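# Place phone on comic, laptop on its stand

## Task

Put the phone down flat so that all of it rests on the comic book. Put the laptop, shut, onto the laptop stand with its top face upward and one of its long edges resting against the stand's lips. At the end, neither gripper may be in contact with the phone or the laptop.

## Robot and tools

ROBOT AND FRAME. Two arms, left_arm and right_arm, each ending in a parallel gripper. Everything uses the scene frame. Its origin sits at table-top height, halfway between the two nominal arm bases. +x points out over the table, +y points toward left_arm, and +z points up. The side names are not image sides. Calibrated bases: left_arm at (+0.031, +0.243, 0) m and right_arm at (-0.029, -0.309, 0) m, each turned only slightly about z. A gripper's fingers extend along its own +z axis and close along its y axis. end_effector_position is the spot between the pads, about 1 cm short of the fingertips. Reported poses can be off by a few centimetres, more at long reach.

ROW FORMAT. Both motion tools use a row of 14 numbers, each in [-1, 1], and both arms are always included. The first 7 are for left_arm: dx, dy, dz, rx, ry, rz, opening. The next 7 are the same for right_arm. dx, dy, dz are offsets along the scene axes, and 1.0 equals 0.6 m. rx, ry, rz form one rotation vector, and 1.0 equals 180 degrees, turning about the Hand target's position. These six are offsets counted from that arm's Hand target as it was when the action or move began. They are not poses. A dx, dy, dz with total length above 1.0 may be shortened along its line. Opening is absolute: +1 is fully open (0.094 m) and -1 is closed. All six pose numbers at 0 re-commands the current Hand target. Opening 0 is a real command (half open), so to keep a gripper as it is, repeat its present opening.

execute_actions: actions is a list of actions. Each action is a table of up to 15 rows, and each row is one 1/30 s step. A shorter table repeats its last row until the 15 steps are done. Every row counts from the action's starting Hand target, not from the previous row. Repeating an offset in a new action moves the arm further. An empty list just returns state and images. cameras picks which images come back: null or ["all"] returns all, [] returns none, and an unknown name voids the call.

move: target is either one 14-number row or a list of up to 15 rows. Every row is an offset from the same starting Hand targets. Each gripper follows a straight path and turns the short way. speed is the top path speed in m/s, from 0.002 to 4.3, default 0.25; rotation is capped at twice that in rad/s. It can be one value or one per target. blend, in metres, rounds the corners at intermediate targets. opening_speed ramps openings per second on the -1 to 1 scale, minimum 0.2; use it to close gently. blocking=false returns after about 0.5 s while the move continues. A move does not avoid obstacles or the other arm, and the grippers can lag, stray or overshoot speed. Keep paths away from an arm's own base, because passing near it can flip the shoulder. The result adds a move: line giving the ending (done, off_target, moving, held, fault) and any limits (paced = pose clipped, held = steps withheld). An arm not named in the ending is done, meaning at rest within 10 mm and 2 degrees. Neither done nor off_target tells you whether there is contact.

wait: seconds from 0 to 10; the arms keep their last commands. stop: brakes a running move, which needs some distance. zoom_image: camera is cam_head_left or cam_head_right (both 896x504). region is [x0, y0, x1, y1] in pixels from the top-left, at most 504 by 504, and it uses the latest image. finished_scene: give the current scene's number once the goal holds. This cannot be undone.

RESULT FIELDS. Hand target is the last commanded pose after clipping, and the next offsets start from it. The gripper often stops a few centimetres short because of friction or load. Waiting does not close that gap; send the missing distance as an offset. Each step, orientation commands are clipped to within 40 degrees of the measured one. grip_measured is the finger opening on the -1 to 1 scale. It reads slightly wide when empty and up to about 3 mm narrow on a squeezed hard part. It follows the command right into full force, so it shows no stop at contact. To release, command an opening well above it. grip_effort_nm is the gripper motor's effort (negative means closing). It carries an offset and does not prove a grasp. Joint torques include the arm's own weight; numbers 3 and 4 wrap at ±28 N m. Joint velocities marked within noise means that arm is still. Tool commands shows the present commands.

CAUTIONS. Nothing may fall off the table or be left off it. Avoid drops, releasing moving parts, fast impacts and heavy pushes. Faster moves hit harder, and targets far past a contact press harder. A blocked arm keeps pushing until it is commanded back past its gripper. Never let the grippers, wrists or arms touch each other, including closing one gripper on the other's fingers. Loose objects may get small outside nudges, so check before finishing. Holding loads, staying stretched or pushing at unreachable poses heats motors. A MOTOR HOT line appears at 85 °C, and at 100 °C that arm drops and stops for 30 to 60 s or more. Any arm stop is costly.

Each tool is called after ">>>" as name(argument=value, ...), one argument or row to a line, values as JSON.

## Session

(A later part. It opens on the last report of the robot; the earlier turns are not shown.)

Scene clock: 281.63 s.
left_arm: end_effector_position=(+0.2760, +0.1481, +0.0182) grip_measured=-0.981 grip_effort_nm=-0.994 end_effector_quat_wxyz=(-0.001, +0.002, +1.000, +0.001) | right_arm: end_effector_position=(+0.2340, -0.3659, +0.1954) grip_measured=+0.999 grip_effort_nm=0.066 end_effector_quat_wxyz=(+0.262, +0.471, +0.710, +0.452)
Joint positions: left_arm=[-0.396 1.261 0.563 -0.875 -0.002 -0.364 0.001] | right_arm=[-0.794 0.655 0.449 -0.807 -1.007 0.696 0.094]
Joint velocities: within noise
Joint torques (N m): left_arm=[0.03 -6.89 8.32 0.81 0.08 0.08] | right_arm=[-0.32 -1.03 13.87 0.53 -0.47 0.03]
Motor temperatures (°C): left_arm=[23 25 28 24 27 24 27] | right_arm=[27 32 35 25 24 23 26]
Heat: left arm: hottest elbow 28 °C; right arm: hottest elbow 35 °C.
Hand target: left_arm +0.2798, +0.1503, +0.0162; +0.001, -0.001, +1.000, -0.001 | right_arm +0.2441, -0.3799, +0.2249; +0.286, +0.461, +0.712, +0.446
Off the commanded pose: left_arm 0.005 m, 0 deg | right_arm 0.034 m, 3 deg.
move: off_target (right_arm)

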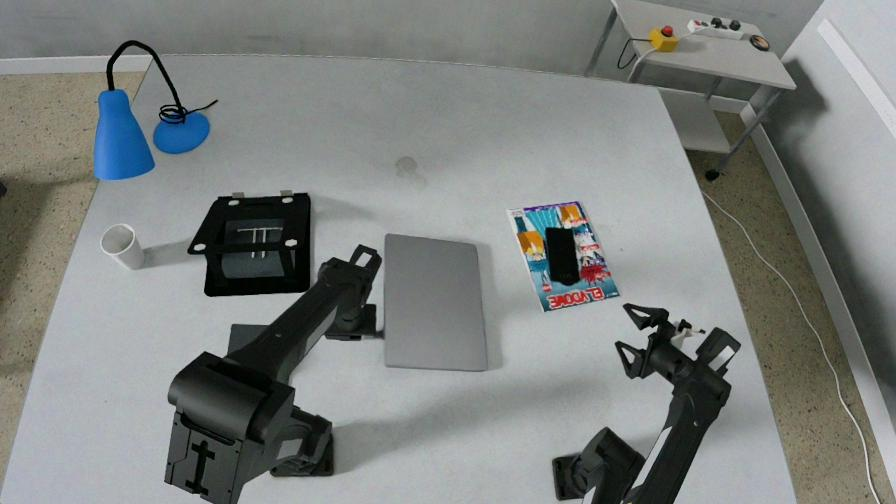

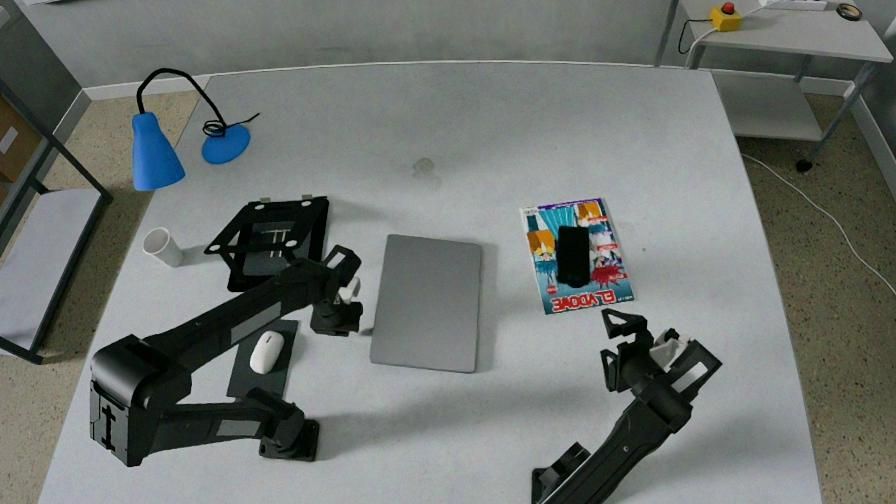

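>>> move(
  target=[
    [0.0,0.0,-0.008,0,0,0,-1,0,0,0,0,0,0,1],
    [0.0,-0.23,-0.008,0,0,0,-1,0,0,0,0,0,0,1],
  ],
  speed=0.1,
)

Scene clock: 291.27 s.
left_arm: end_effector_position=(+0.2649, +0.0408, +0.0097) grip_measured=-0.981 grip_effort_nm=-0.984 end_effector_quat_wxyz=(-0.010, -0.015, +1.000, +0.015) | right_arm: end_effector_position=(+0.2340, -0.3659, +0.1954) grip_measured=+0.999 grip_effort_nm=0.066 end_effector_quat_wxyz=(+0.262, +0.471, +0.710, +0.452)
Joint positions: left_arm=[-0.744 1.429 0.689 -0.865 -0.009 -0.745 0.001] | right_arm=[-0.794 0.655 0.449 -0.807 -1.007 0.696 0.094]
Joint velocities: within noise
Joint torques (N m): left_arm=[-3.9 -6.89 12.83 0.94 0.35 -0.01] | right_arm=[-0.32 -1.03 13.89 0.55 -0.47 0.03]
Motor temperatures (°C): left_arm=[23 25 29 24 27 24 28] | right_arm=[27 32 36 25 24 23 26]
Heat: left arm: hottest elbow 29 °C; right arm: hottest elbow 36 °C.
Hand target: left_arm +0.2798, +0.0122, +0.0114; +0.001, -0.001, +1.000, -0.001 | right_arm +0.2441, -0.3799, +0.2249; +0.286, +0.461, +0.712, +0.446
Off the commanded pose: left_arm 0.032 m, 3 deg | right_arm 0.034 m, 3 deg.
move: off_target (left_arm, right_arm)

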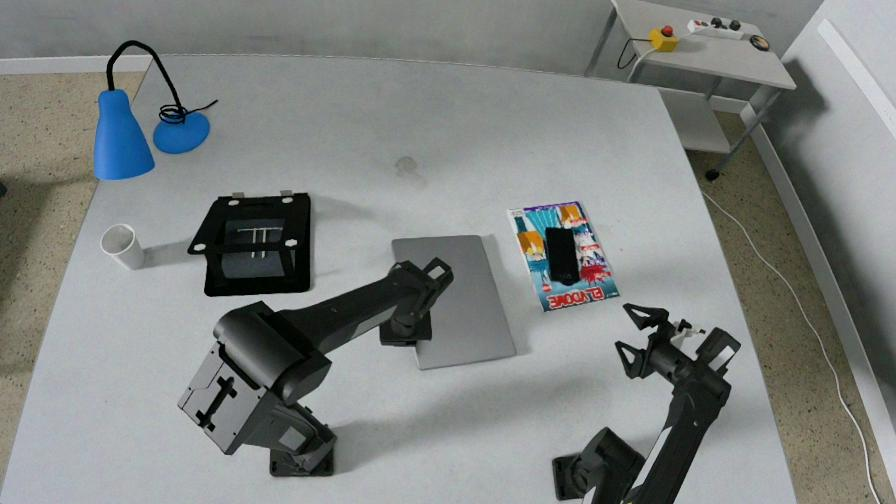

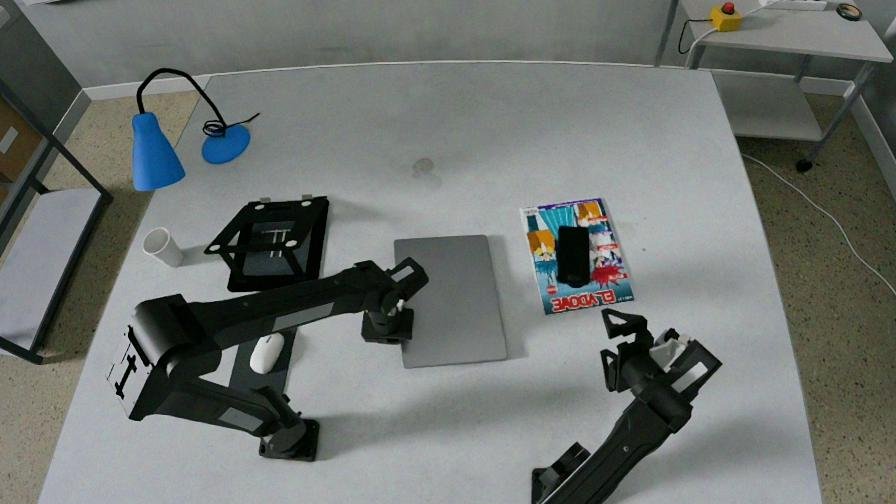

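>>> move(
  target=[0.0,-0.15,0,0,0,0,-1,0,0,0,0,0,0,1],
  speed=0.1,
)

Scene clock: 294.53 s.
left_arm: end_effector_position=(+0.2676, -0.0439, +0.0105) grip_measured=-0.981 grip_effort_nm=-0.979 end_effector_quat_wxyz=(-0.009, -0.013, +1.000, +0.020) | right_arm: end_effector_position=(+0.2340, -0.3659, +0.1954) grip_measured=+0.999 grip_effort_nm=0.066 end_effector_quat_wxyz=(+0.262, +0.471, +0.710, +0.452)
Joint positions: left_arm=[-0.912 1.581 0.867 -0.899 -0.01 -0.909 0.001] | right_arm=[-0.794 0.655 0.449 -0.807 -1.007 0.696 0.094]
Joint velocities: within noise
Joint torques (N m): left_arm=[-3.66 -9.05 13.59 1.02 0.33 0.02] | right_arm=[-0.32 -1.03 13.9 0.51 -0.48 0.02]
Motor temperatures (°C): left_arm=[23 25 29 24 27 24 28] | right_arm=[27 32 37 25 24 23 26]
Heat: left arm: hottest elbow 29 °C; right arm: hottest elbow 37 °C.
Hand target: left_arm +0.2799, -0.0778, +0.0114; +0.001, -0.001, +1.000, -0.001 | right_arm +0.2441, -0.3799, +0.2249; +0.286, +0.461, +0.712, +0.446
Off the commanded pose: left_arm 0.036 m, 3 deg | right_arm 0.034 m, 3 deg.
move: off_target (left_arm, right_arm)

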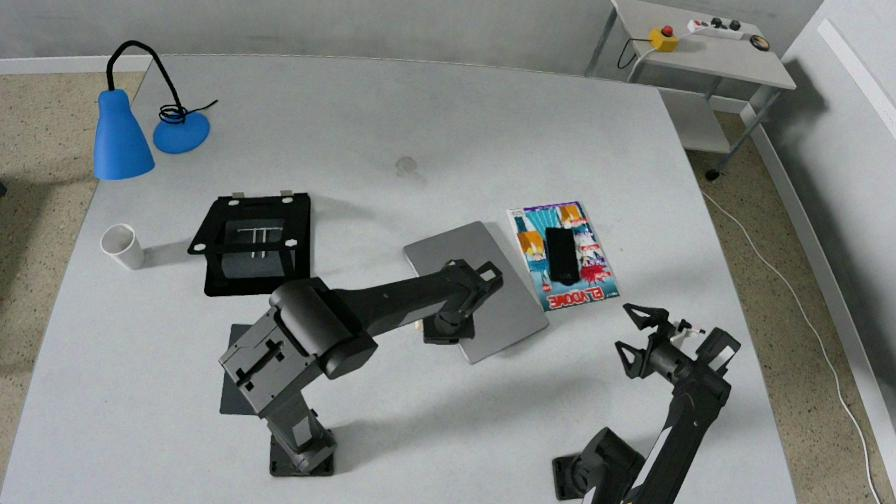

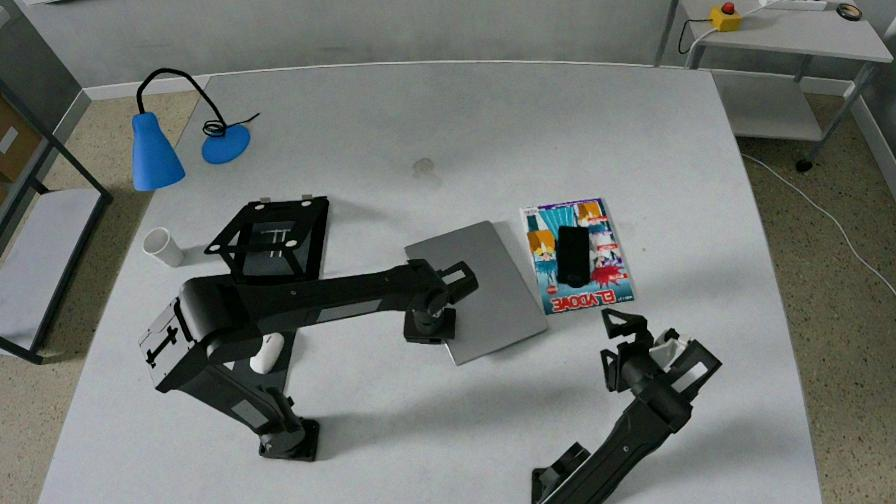

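>>> move(
  target=[
    [-0.02,0.12,0.03,0,0,0,-1,0,0,0,0,0,0,1],
    [0.02,0.2,0.18,-0.177,-0.042,0.066,-1,0,0,0,0,0,0,1],
    [0.057,0.188,0.12,-0.354,-0.085,0.133,0.06,0,0,0,0,0,0,1],
  ],
  speed=0.25,
  blend=0.02,
)

>>> zoom_image(
  camera="cam_head_left",
  region=[340, 200, 580, 390],
)

>>> zoom_image(
  camera="cam_head_right",
  region=[340, 200, 580, 390],
)

Scene clock: 313.33 s.
left_arm: end_effector_position=(+0.3135, +0.0311, +0.0870) grip_measured=+0.057 grip_effort_nm=0.129 end_effector_quat_wxyz=(+0.124, -0.190, +0.822, -0.523) | right_arm: end_effector_position=(+0.2340, -0.3659, +0.1954) grip_measured=+0.999 grip_effort_nm=0.066 end_effector_quat_wxyz=(+0.262, +0.471, +0.710, +0.452)
Joint positions: left_arm=[-0.346 1.15 0.236 0.327 0.703 -1.159 0.05] | right_arm=[-0.794 0.655 0.449 -0.807 -1.007 0.696 0.094]
Joint velocities: within noise
Joint torques (N m): left_arm=[-0.62 -4.54 6.97 2.4 0.17 0] | right_arm=[-0.32 -1.08 13.89 0.54 -0.47 0.03]
Motor temperatures (°C): left_arm=[23 25 30 24 27 24 28] | right_arm=[27 31 39 25 24 23 26]
Heat: left arm: hottest elbow 30 °C; right arm: hottest elbow 39 °C.
Hand target: left_arm +0.3140, +0.0351, +0.0834; +0.125, -0.198, +0.819, -0.523 | right_arm +0.2441, -0.3799, +0.2249; +0.286, +0.461, +0.712, +0.446
Off the commanded pose: left_arm 0.005 m, 1 deg | right_arm 0.034 m, 3 deg.
move: off_target (right_arm)

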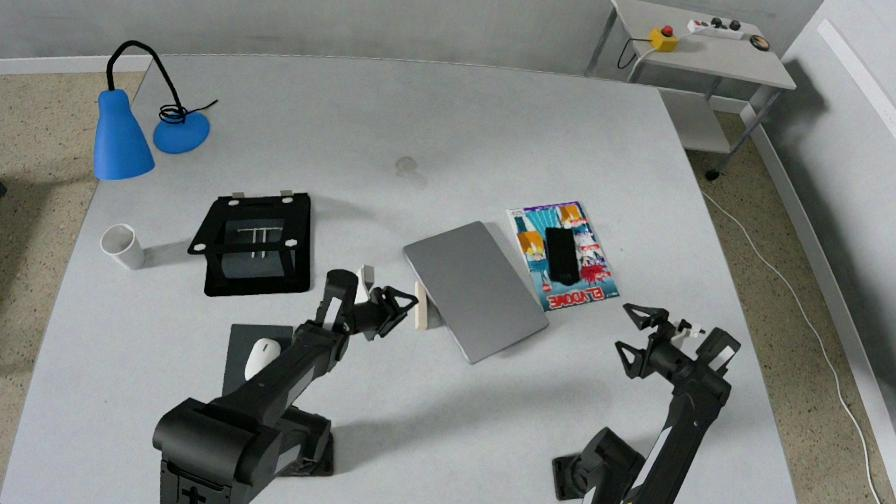

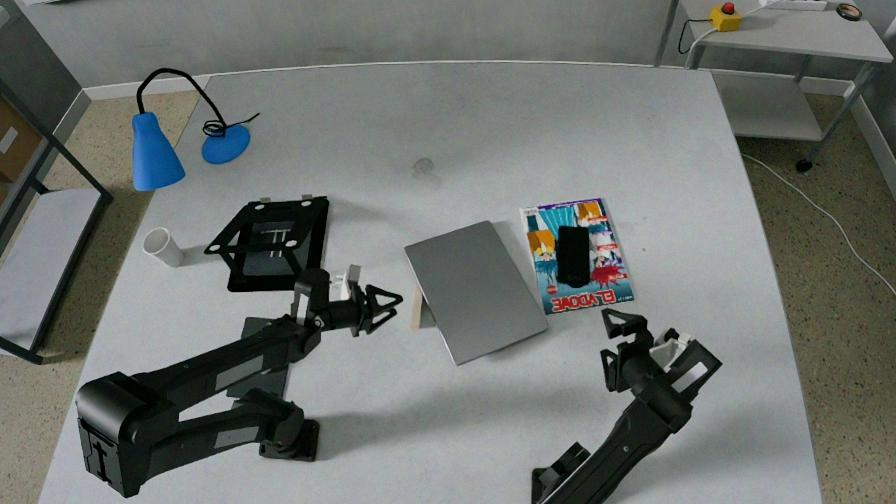

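Scaled by 2.100.

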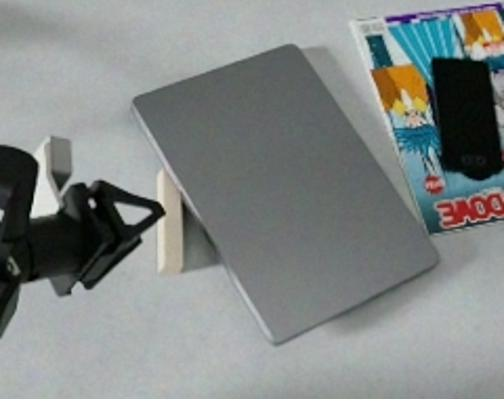

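Scaled by 2.100.

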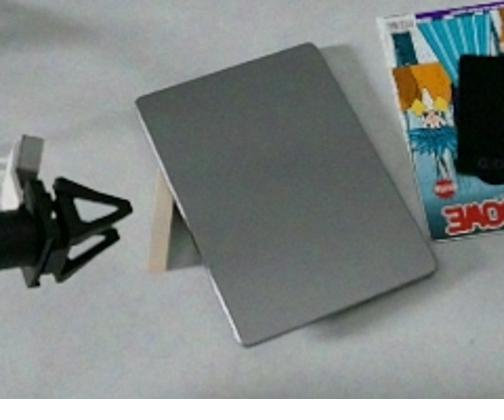

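>>> zoom_image(
  camera="cam_head_left",
  region=[390, 265, 470, 345],
)

>>> zoom_image(
  camera="cam_head_right",
  region=[390, 265, 470, 345],
)

Scaled by 6.300.

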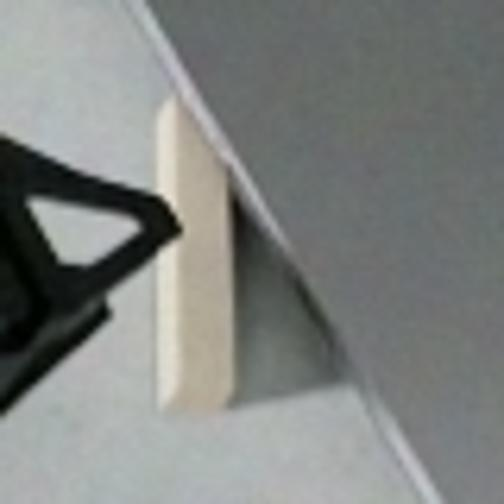

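Scaled by 6.300.

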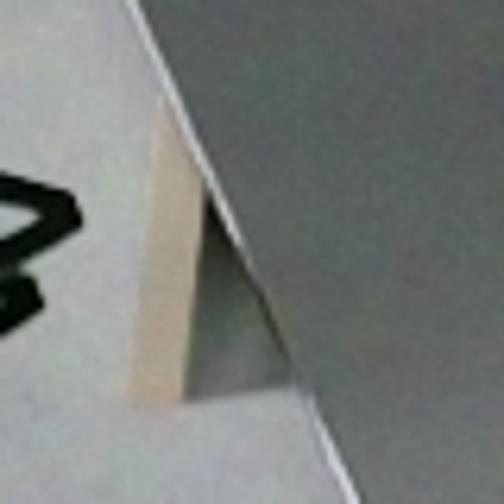

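>>> move(
  target=[
    [-0.12,0.02,0.02,0,0,0.09,0.06,0,0,0,0,0,0,1],
    [-0.123,-0.067,-0.03,0,0,0.183,0.06,0,0,0,0,0,0,1],
  ],
  speed=0.25,
  blend=0.02,
)

>>> zoom_image(
  camera="cam_head_left",
  region=[360, 240, 520, 400],
)

>>> zoom_image(
  camera="cam_head_right",
  region=[340, 240, 500, 400],
)

Scene clock: 354.00 s.
left_arm: end_effector_position=(+0.2331, +0.0194, +0.0468) grip_measured=+0.058 grip_effort_nm=0.129 end_effector_quat_wxyz=(+0.274, -0.422, +0.745, -0.439) | right_arm: end_effector_position=(+0.2340, -0.3659, +0.1954) grip_measured=+0.999 grip_effort_nm=0.066 end_effector_quat_wxyz=(+0.262, +0.471, +0.710, +0.452)
Joint positions: left_arm=[-1.177 1.1 0.055 0.461 -0.568 -1.868 0.05] | right_arm=[-0.794 0.655 0.449 -0.807 -1.007 0.696 0.094]
Joint velocities: within noise
Joint torques (N m): left_arm=[-2.61 -3.02 11.29 2.44 -0.36 0.01] | right_arm=[-0.38 -0.97 13.89 0.54 -0.48 0.02]
Motor temperatures (°C): left_arm=[23 25 31 24 27 24 27] | right_arm=[27 31 43 25 24 23 25]
Heat: left arm: hottest elbow 31 °C; right arm: hottest elbow 43 °C.
Hand target: left_arm +0.2402, -0.0051, +0.0653; +0.269, -0.422, +0.730, -0.466 | right_arm +0.2441, -0.3799, +0.2249; +0.286, +0.461, +0.712, +0.446
Off the commanded pose: left_arm 0.032 m, 4 deg | right_arm 0.034 m, 3 deg.
move: off_target (left_arm, right_arm)

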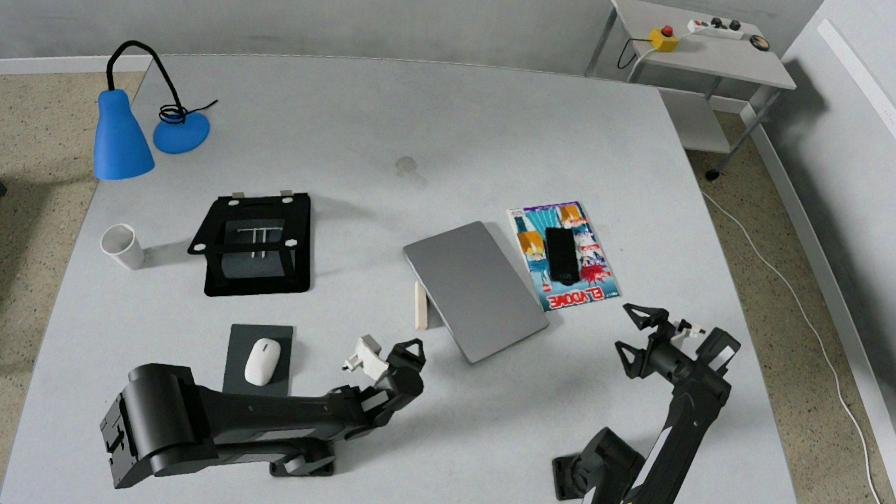

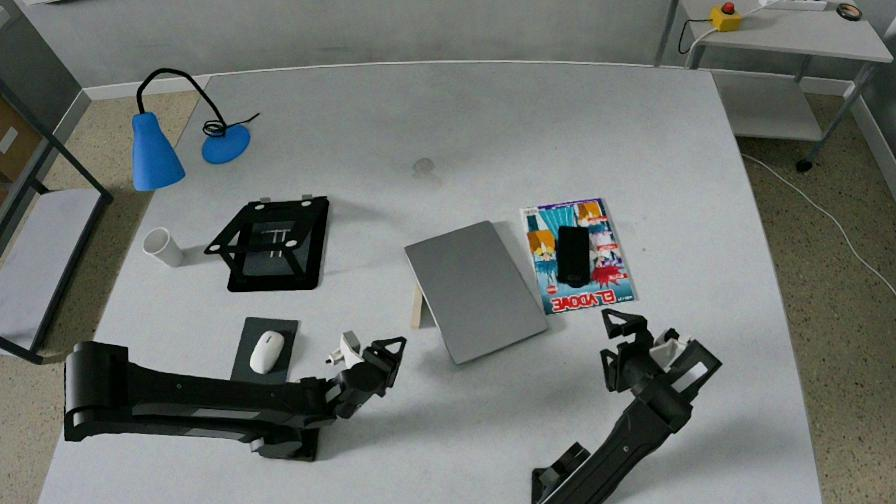

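Scaled by 3.150.

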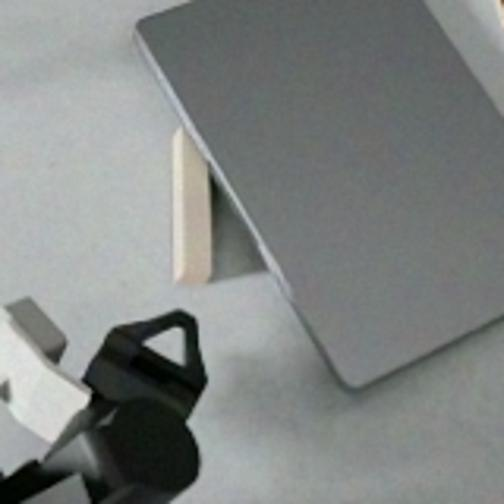

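Scaled by 3.150.

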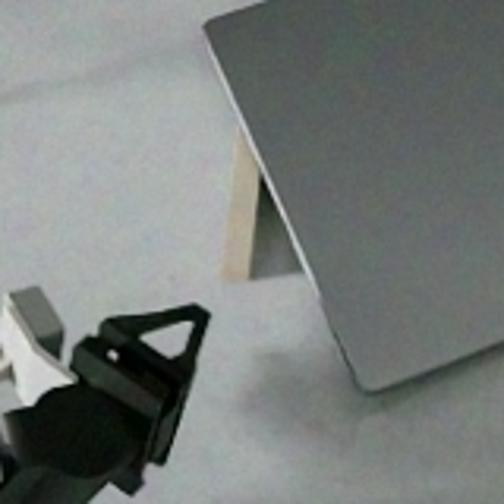

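>>> move(
  target=[0.03,-0.05,-0.02,0,0,0,0.06,0,0,0,0,0,0,1],
  speed=0.1,
)

>>> zoom_image(
  camera="cam_head_left",
  region=[360, 260, 500, 400],
)

>>> zoom_image(
  camera="cam_head_right",
  region=[360, 260, 500, 400],
)

Scene clock: 358.53 s.
left_arm: end_effector_position=(+0.2474, -0.0167, +0.0398) grip_measured=+0.058 grip_effort_nm=0.125 end_effector_quat_wxyz=(+0.269, -0.421, +0.743, -0.446) | right_arm: end_effector_position=(+0.2340, -0.3659, +0.1954) grip_measured=+0.999 grip_effort_nm=0.066 end_effector_quat_wxyz=(+0.262, +0.471, +0.710, +0.452)
Joint positions: left_arm=[-1.177 1.33 0.138 0.623 -0.556 -1.869 0.05] | right_arm=[-0.794 0.655 0.449 -0.807 -1.007 0.696 0.094]
Joint velocities: within noise
Joint torques (N m): left_arm=[-1.03 -5.3 9.28 2.48 -0.16 0.14] | right_arm=[-0.38 -1.03 13.89 0.55 -0.47 0.02]
Motor temperatures (°C): left_arm=[23 25 31 24 27 24 27] | right_arm=[27 31 43 25 24 23 25]
Heat: left arm: hottest elbow 31 °C; right arm: hottest elbow 43 °C.
Hand target: left_arm +0.2582, -0.0350, +0.0532; +0.269, -0.422, +0.730, -0.466 | right_arm +0.2441, -0.3799, +0.2249; +0.286, +0.461, +0.712, +0.446
Off the commanded pose: left_arm 0.025 m, 3 deg | right_arm 0.034 m, 3 deg.
move: off_target (left_arm, right_arm)

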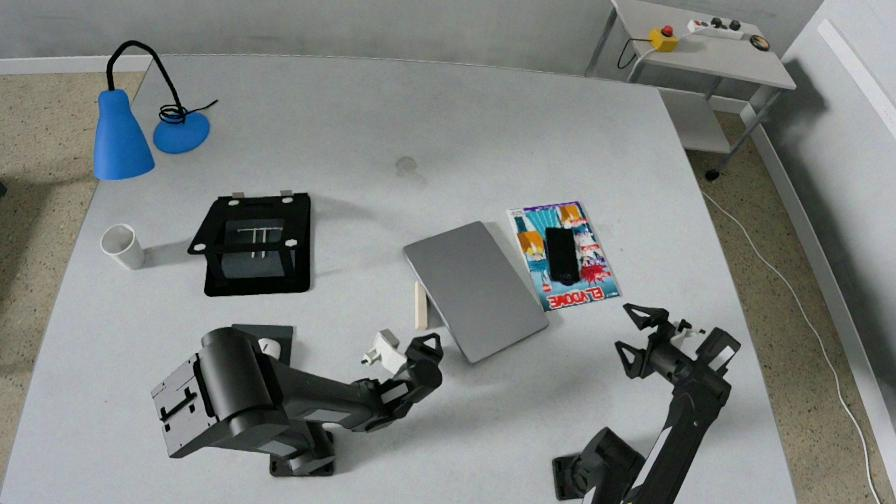

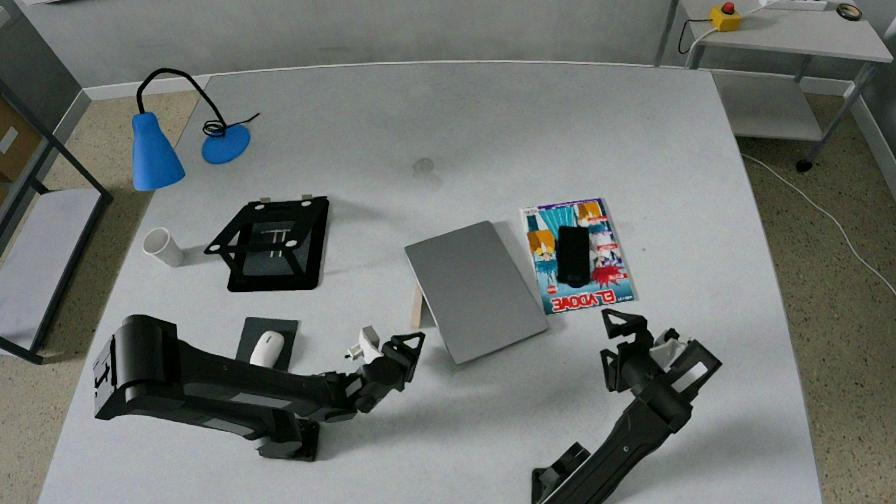

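Scaled by 3.600.

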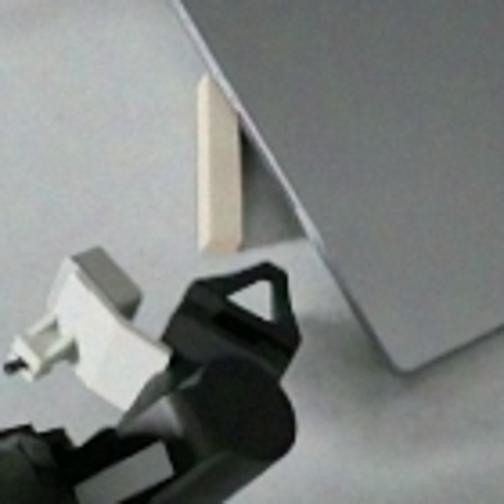

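Scaled by 3.600.

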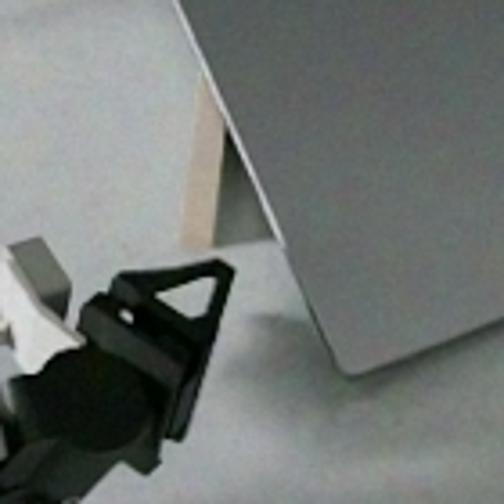

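>>> move(
  target=[0.025,-0.045,-0.018,0,0,0,0.1,0,0,0,0,0,0,1],
  speed=0.08,
)

>>> zoom_image(
  camera="cam_head_left",
  region=[360, 260, 500, 400],
)

>>> zoom_image(
  camera="cam_head_right",
  region=[360, 260, 500, 400],
)

Scene clock: 364.77 s.
left_arm: end_effector_position=(+0.2612, -0.0483, +0.0330) grip_measured=+0.098 grip_effort_nm=0.134 end_effector_quat_wxyz=(+0.266, -0.419, +0.741, -0.451) | right_arm: end_effector_position=(+0.2340, -0.3659, +0.1954) grip_measured=+0.999 grip_effort_nm=0.071 end_effector_quat_wxyz=(+0.262, +0.471, +0.710, +0.452)
Joint positions: left_arm=[-1.175 1.475 0.218 0.7 -0.548 -1.865 0.052] | right_arm=[-0.794 0.655 0.449 -0.807 -1.007 0.696 0.094]
Joint velocities: within noise
Joint torques (N m): left_arm=[0.03 -7.88 8.14 2.18 -0.14 0.12] | right_arm=[-0.32 -1.03 13.89 0.54 -0.47 0.02]
Motor temperatures (°C): left_arm=[23 25 31 24 27 24 27] | right_arm=[27 31 44 25 24 23 25]
Heat: left arm: hottest elbow 31 °C; right arm: hottest elbow 44 °C.
Hand target: left_arm +0.2732, -0.0621, +0.0425; +0.269, -0.422, +0.730, -0.466 | right_arm +0.2441, -0.3799, +0.2249; +0.286, +0.461, +0.712, +0.446
Off the commanded pose: left_arm 0.021 m, 2 deg | right_arm 0.034 m, 3 deg.
move: off_target (left_arm, right_arm)

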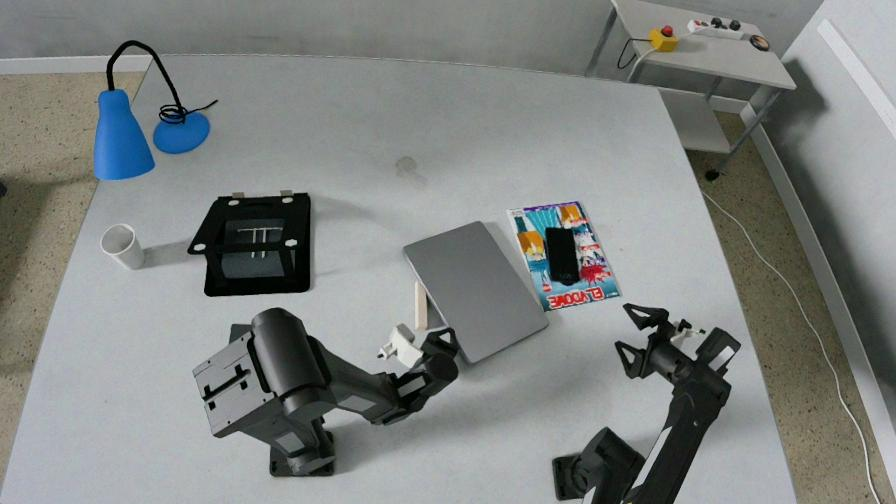

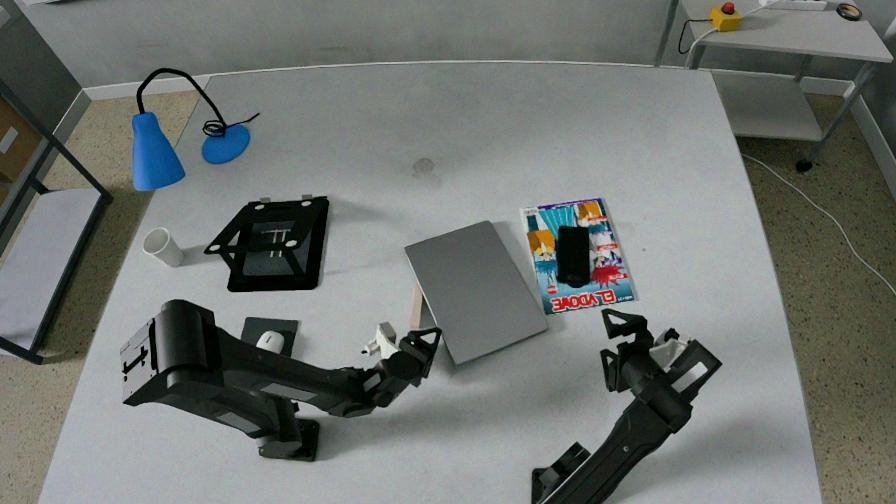

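Scaled by 3.600.

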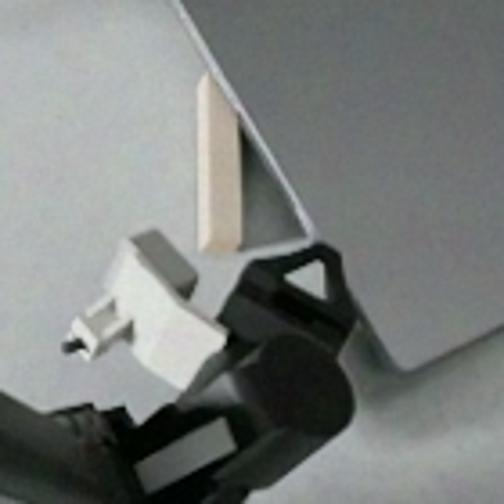

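Scaled by 3.600.

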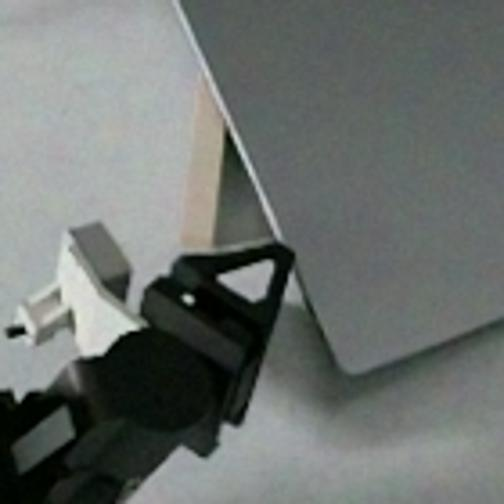

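>>> move(
  target=[0.058,-0.033,-0.004,0,0,0,0.1,0,0,0,0,0,0,1],
  speed=0.06,
)

>>> zoom_image(
  camera="cam_head_left",
  region=[360, 260, 500, 400],
)

>>> zoom_image(
  camera="cam_head_right",
  region=[360, 260, 500, 400],
)

Scene clock: 370.10 s.
left_arm: end_effector_position=(+0.2952, -0.0706, +0.0334) grip_measured=+0.098 grip_effort_nm=0.134 end_effector_quat_wxyz=(+0.265, -0.420, +0.739, -0.455) | right_arm: end_effector_position=(+0.2340, -0.3659, +0.1954) grip_measured=+0.999 grip_effort_nm=0.066 end_effector_quat_wxyz=(+0.262, +0.471, +0.710, +0.452)
Joint positions: left_arm=[-1.093 1.554 0.306 0.723 -0.477 -1.821 0.052] | right_arm=[-0.794 0.655 0.449 -0.807 -1.007 0.696 0.094]
Joint velocities: within noise
Joint torques (N m): left_arm=[-0.21 -7.59 8.06 2.25 -0.13 0.15] | right_arm=[-0.32 -0.91 13.91 0.51 -0.47 0.02]
Motor temperatures (°C): left_arm=[23 25 31 24 27 24 27] | right_arm=[27 31 44 25 24 23 25]
Heat: left arm: hottest elbow 31 °C; right arm: hottest elbow 44 °C.
Hand target: left_arm +0.3080, -0.0819, +0.0401; +0.269, -0.422, +0.730, -0.466 | right_arm +0.2441, -0.3799, +0.2249; +0.286, +0.461, +0.712, +0.446
Off the commanded pose: left_arm 0.018 m, 2 deg | right_arm 0.034 m, 3 deg.
move: off_target (left_arm, right_arm)

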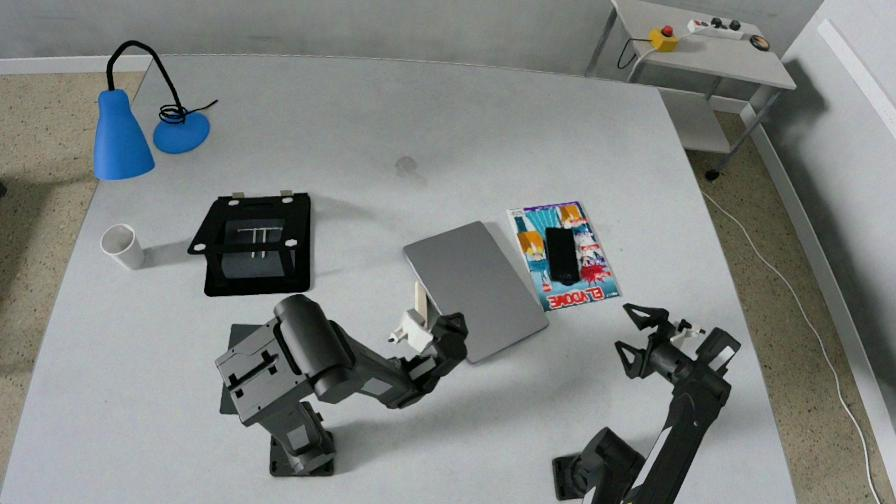

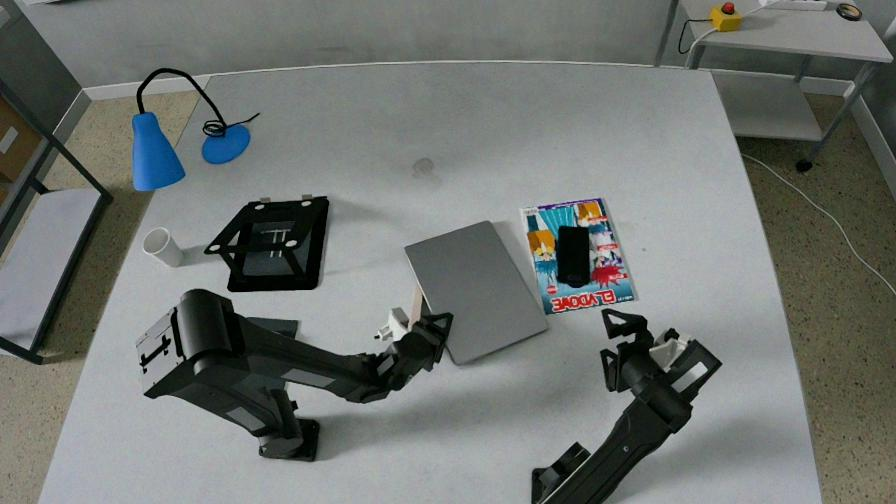

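Scaled by 3.600.

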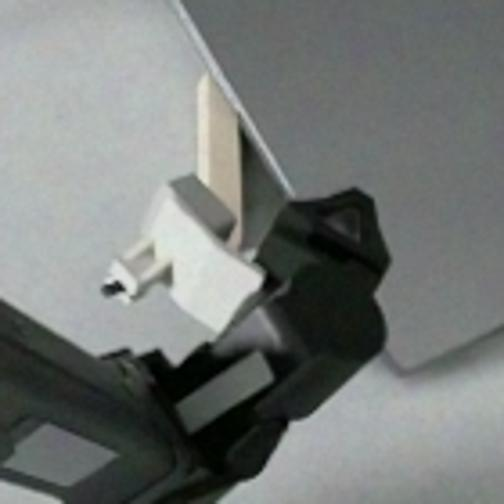

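Scaled by 3.600.

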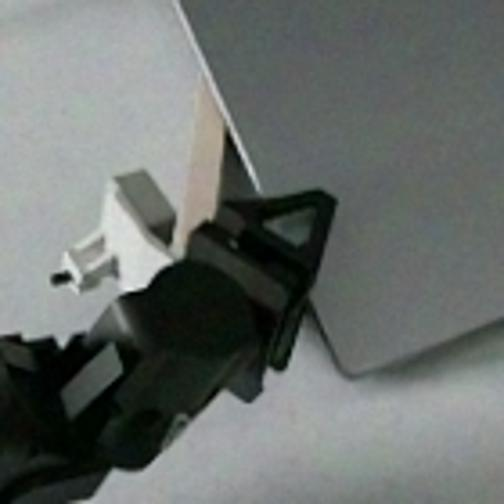

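>>> move(
  target=[0.028,-0.016,0,0,0,0,0.1,0,0,0,0,0,0,1],
  speed=0.06,
  cameras=[],
)

>>> move(
  target=[0,0,0,0,0,0,-0.85,0,0,0,0,0,0,1],
  opening_speed=0.4,
)

>>> zoom_image(
  camera="cam_head_left",
  region=[360, 260, 500, 400],
)

>>> zoom_image(
  camera="cam_head_right",
  region=[360, 260, 500, 400],
)

Scene clock: 374.03 s.
left_arm: end_effector_position=(+0.3083, -0.0788, +0.0334) grip_measured=+0.098 grip_effort_nm=0.134 end_effector_quat_wxyz=(+0.265, -0.417, +0.740, -0.455) | right_arm: end_effector_position=(+0.2340, -0.3659, +0.1954) grip_measured=+0.999 grip_effort_nm=0.071 end_effector_quat_wxyz=(+0.262, +0.471, +0.710, +0.452)
Joint positions: left_arm=[-1.065 1.58 0.34 0.723 -0.448 -1.798 0.052] | right_arm=[-0.794 0.655 0.449 -0.807 -1.007 0.696 0.094]
Joint velocities: within noise
Joint torques (N m): left_arm=[-0.38 -8.12 9.02 1.83 0.01 0.15] | right_arm=[-0.38 -0.97 13.89 0.55 -0.47 0.03]
Motor temperatures (°C): left_arm=[23 25 31 24 27 24 27] | right_arm=[27 31 44 25 24 23 25]
Heat: left arm: hottest elbow 31 °C; right arm: hottest elbow 44 °C.
Hand target: left_arm +0.3249, -0.0915, +0.0401; +0.269, -0.422, +0.730, -0.466 | right_arm +0.2441, -0.3799, +0.2249; +0.286, +0.461, +0.712, +0.446
Off the commanded pose: left_arm 0.022 m, 2 deg | right_arm 0.034 m, 3 deg.
move: off_target (left_arm, right_arm)
No camera images: "cameras" was empty.

Scene clock: 376.73 s.
left_arm: end_effector_position=(+0.3116, -0.0840, +0.0363) grip_measured=-0.365 grip_effort_nm=-0.974 end_effector_quat_wxyz=(+0.282, -0.391, +0.749, -0.455) | right_arm: end_effector_position=(+0.2340, -0.3659, +0.1954) grip_measured=+0.999 grip_effort_nm=0.066 end_effector_quat_wxyz=(+0.262, +0.471, +0.710, +0.452)
Joint positions: left_arm=[-1.065 1.593 0.35 0.749 -0.45 -1.728 0.03] | right_arm=[-0.794 0.655 0.449 -0.807 -1.007 0.696 0.094]
Joint velocities: within noise
Joint torques (N m): left_arm=[-0.15 -9.41 8.16 0.91 0.07 -0.59] | right_arm=[-0.38 -0.97 13.87 0.57 -0.47 0.02]
Motor temperatures (°C): left_arm=[23 25 31 24 27 24 27] | right_arm=[27 31 44 25 24 23 25]
Heat: left arm: hottest elbow 31 °C; right arm: hottest elbow 44 °C.
Hand target: left_arm +0.3249, -0.0915, +0.0402; +0.269, -0.422, +0.730, -0.466 | right_arm +0.2441, -0.3799, +0.2249; +0.286, +0.461, +0.712, +0.446
Off the commanded pose: left_arm 0.016 m, 5 deg | right_arm 0.034 m, 3 deg.
move: off_target (left_arm, right_arm)

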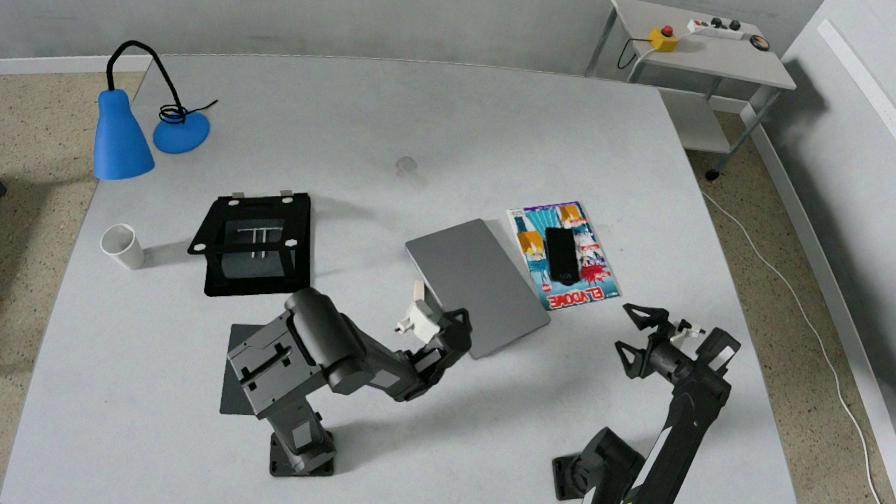

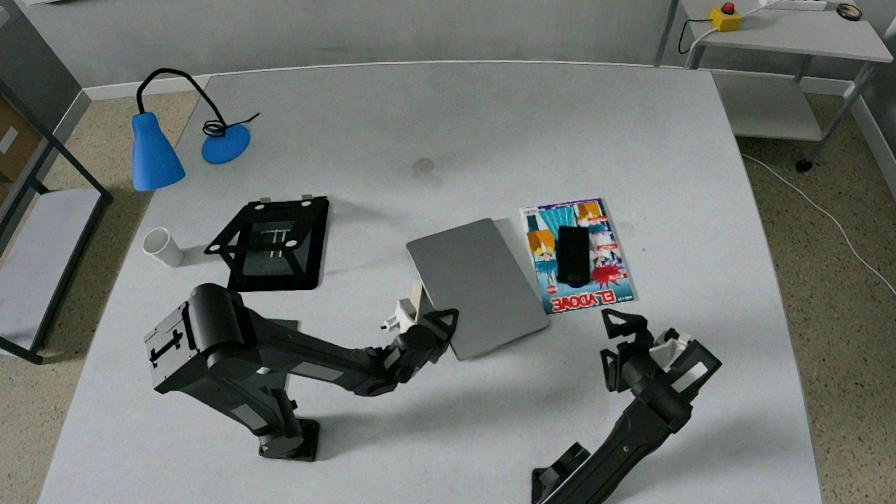

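Scaled by 3.600.

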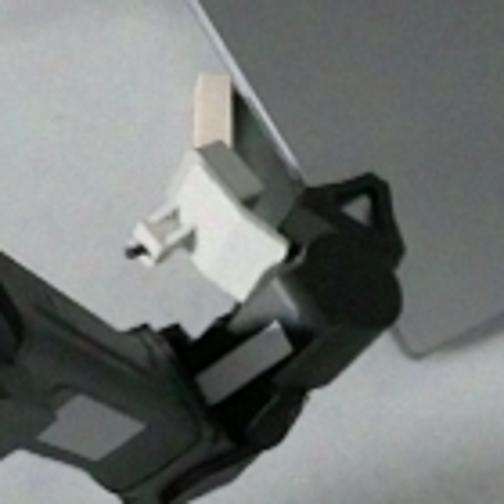

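Scaled by 3.600.

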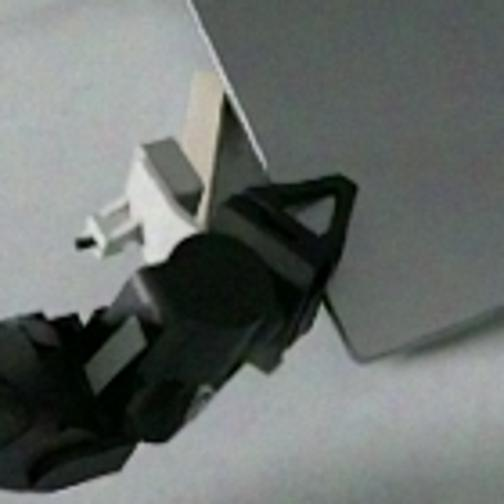

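>>> move(
  target=[0,0,0.1,0,0,0,-1,0,0,0,0,0,0,1],
  speed=0.08,
)

>>> zoom_image(
  camera="cam_head_left",
  region=[340, 200, 580, 400],
)

>>> zoom_image(
  camera="cam_head_right",
  region=[340, 200, 580, 400],
)

Scene clock: 381.23 s.
left_arm: end_effector_position=(+0.3090, -0.0821, +0.0794) grip_measured=-0.522 grip_effort_nm=-0.945 end_effector_quat_wxyz=(+0.279, -0.385, +0.759, -0.444) | right_arm: end_effector_position=(+0.2340, -0.3659, +0.1954) grip_measured=+0.999 grip_effort_nm=0.066 end_effector_quat_wxyz=(+0.262, +0.471, +0.710, +0.452)
Joint positions: left_arm=[-1.064 1.37 0.373 0.477 -0.439 -1.717 0.022] | right_arm=[-0.794 0.655 0.449 -0.807 -1.007 0.696 0.094]
Joint velocities: within noise
Joint torques (N m): left_arm=[0.09 -11.11 11.37 0.76 -0.33 -0.71] | right_arm=[-0.32 -0.97 13.9 0.51 -0.47 0.03]
Motor temperatures (°C): left_arm=[23 25 31 24 27 24 27] | right_arm=[27 31 45 25 24 23 25]
Heat: left arm: hottest elbow 31 °C; right arm: hottest elbow 45 °C.
Hand target: left_arm +0.3249, -0.0915, +0.1001; +0.269, -0.422, +0.730, -0.466 | right_arm +0.2441, -0.3799, +0.2249; +0.286, +0.461, +0.712, +0.446
Off the commanded pose: left_arm 0.028 m, 6 deg | right_arm 0.034 m, 3 deg.
move: off_target (left_arm, right_arm)

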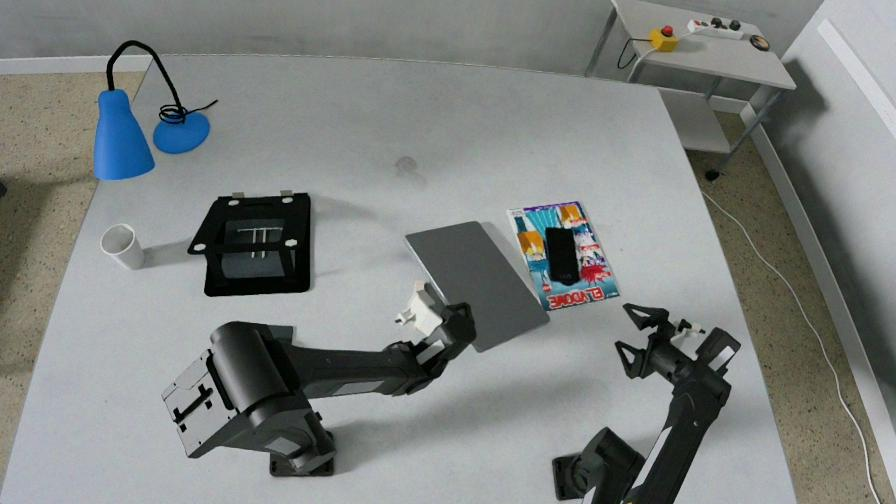

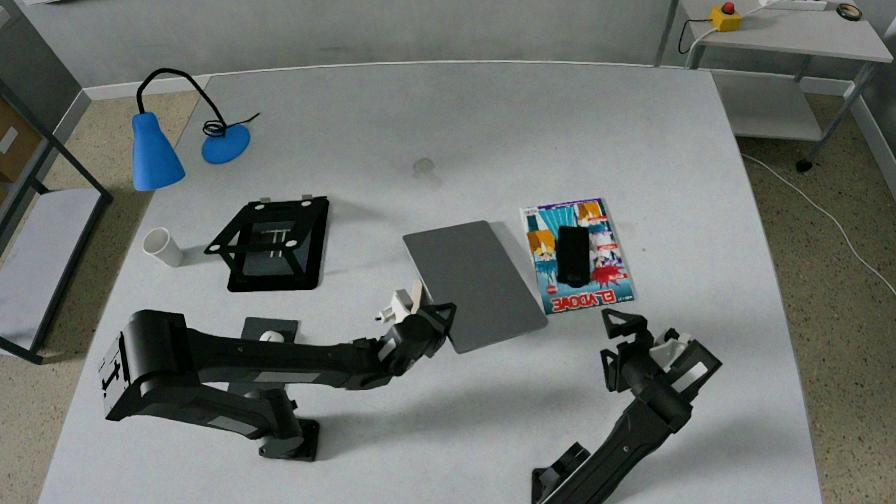

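Scaled by 2.100.

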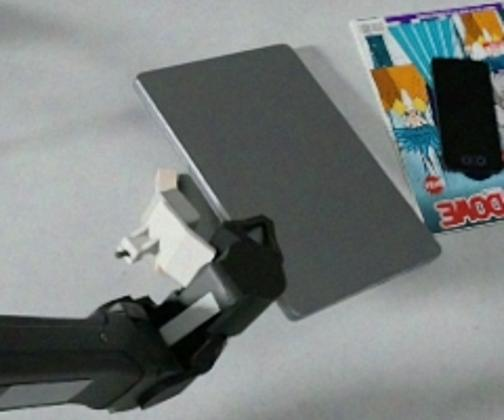

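Scaled by 2.100.

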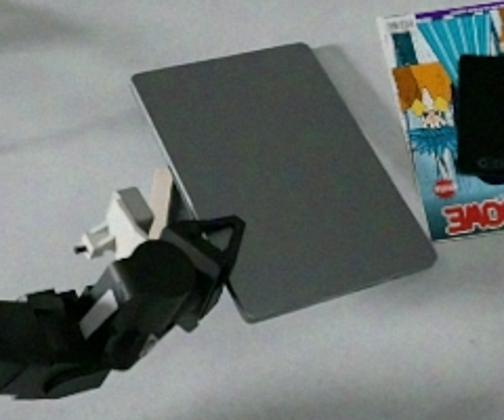

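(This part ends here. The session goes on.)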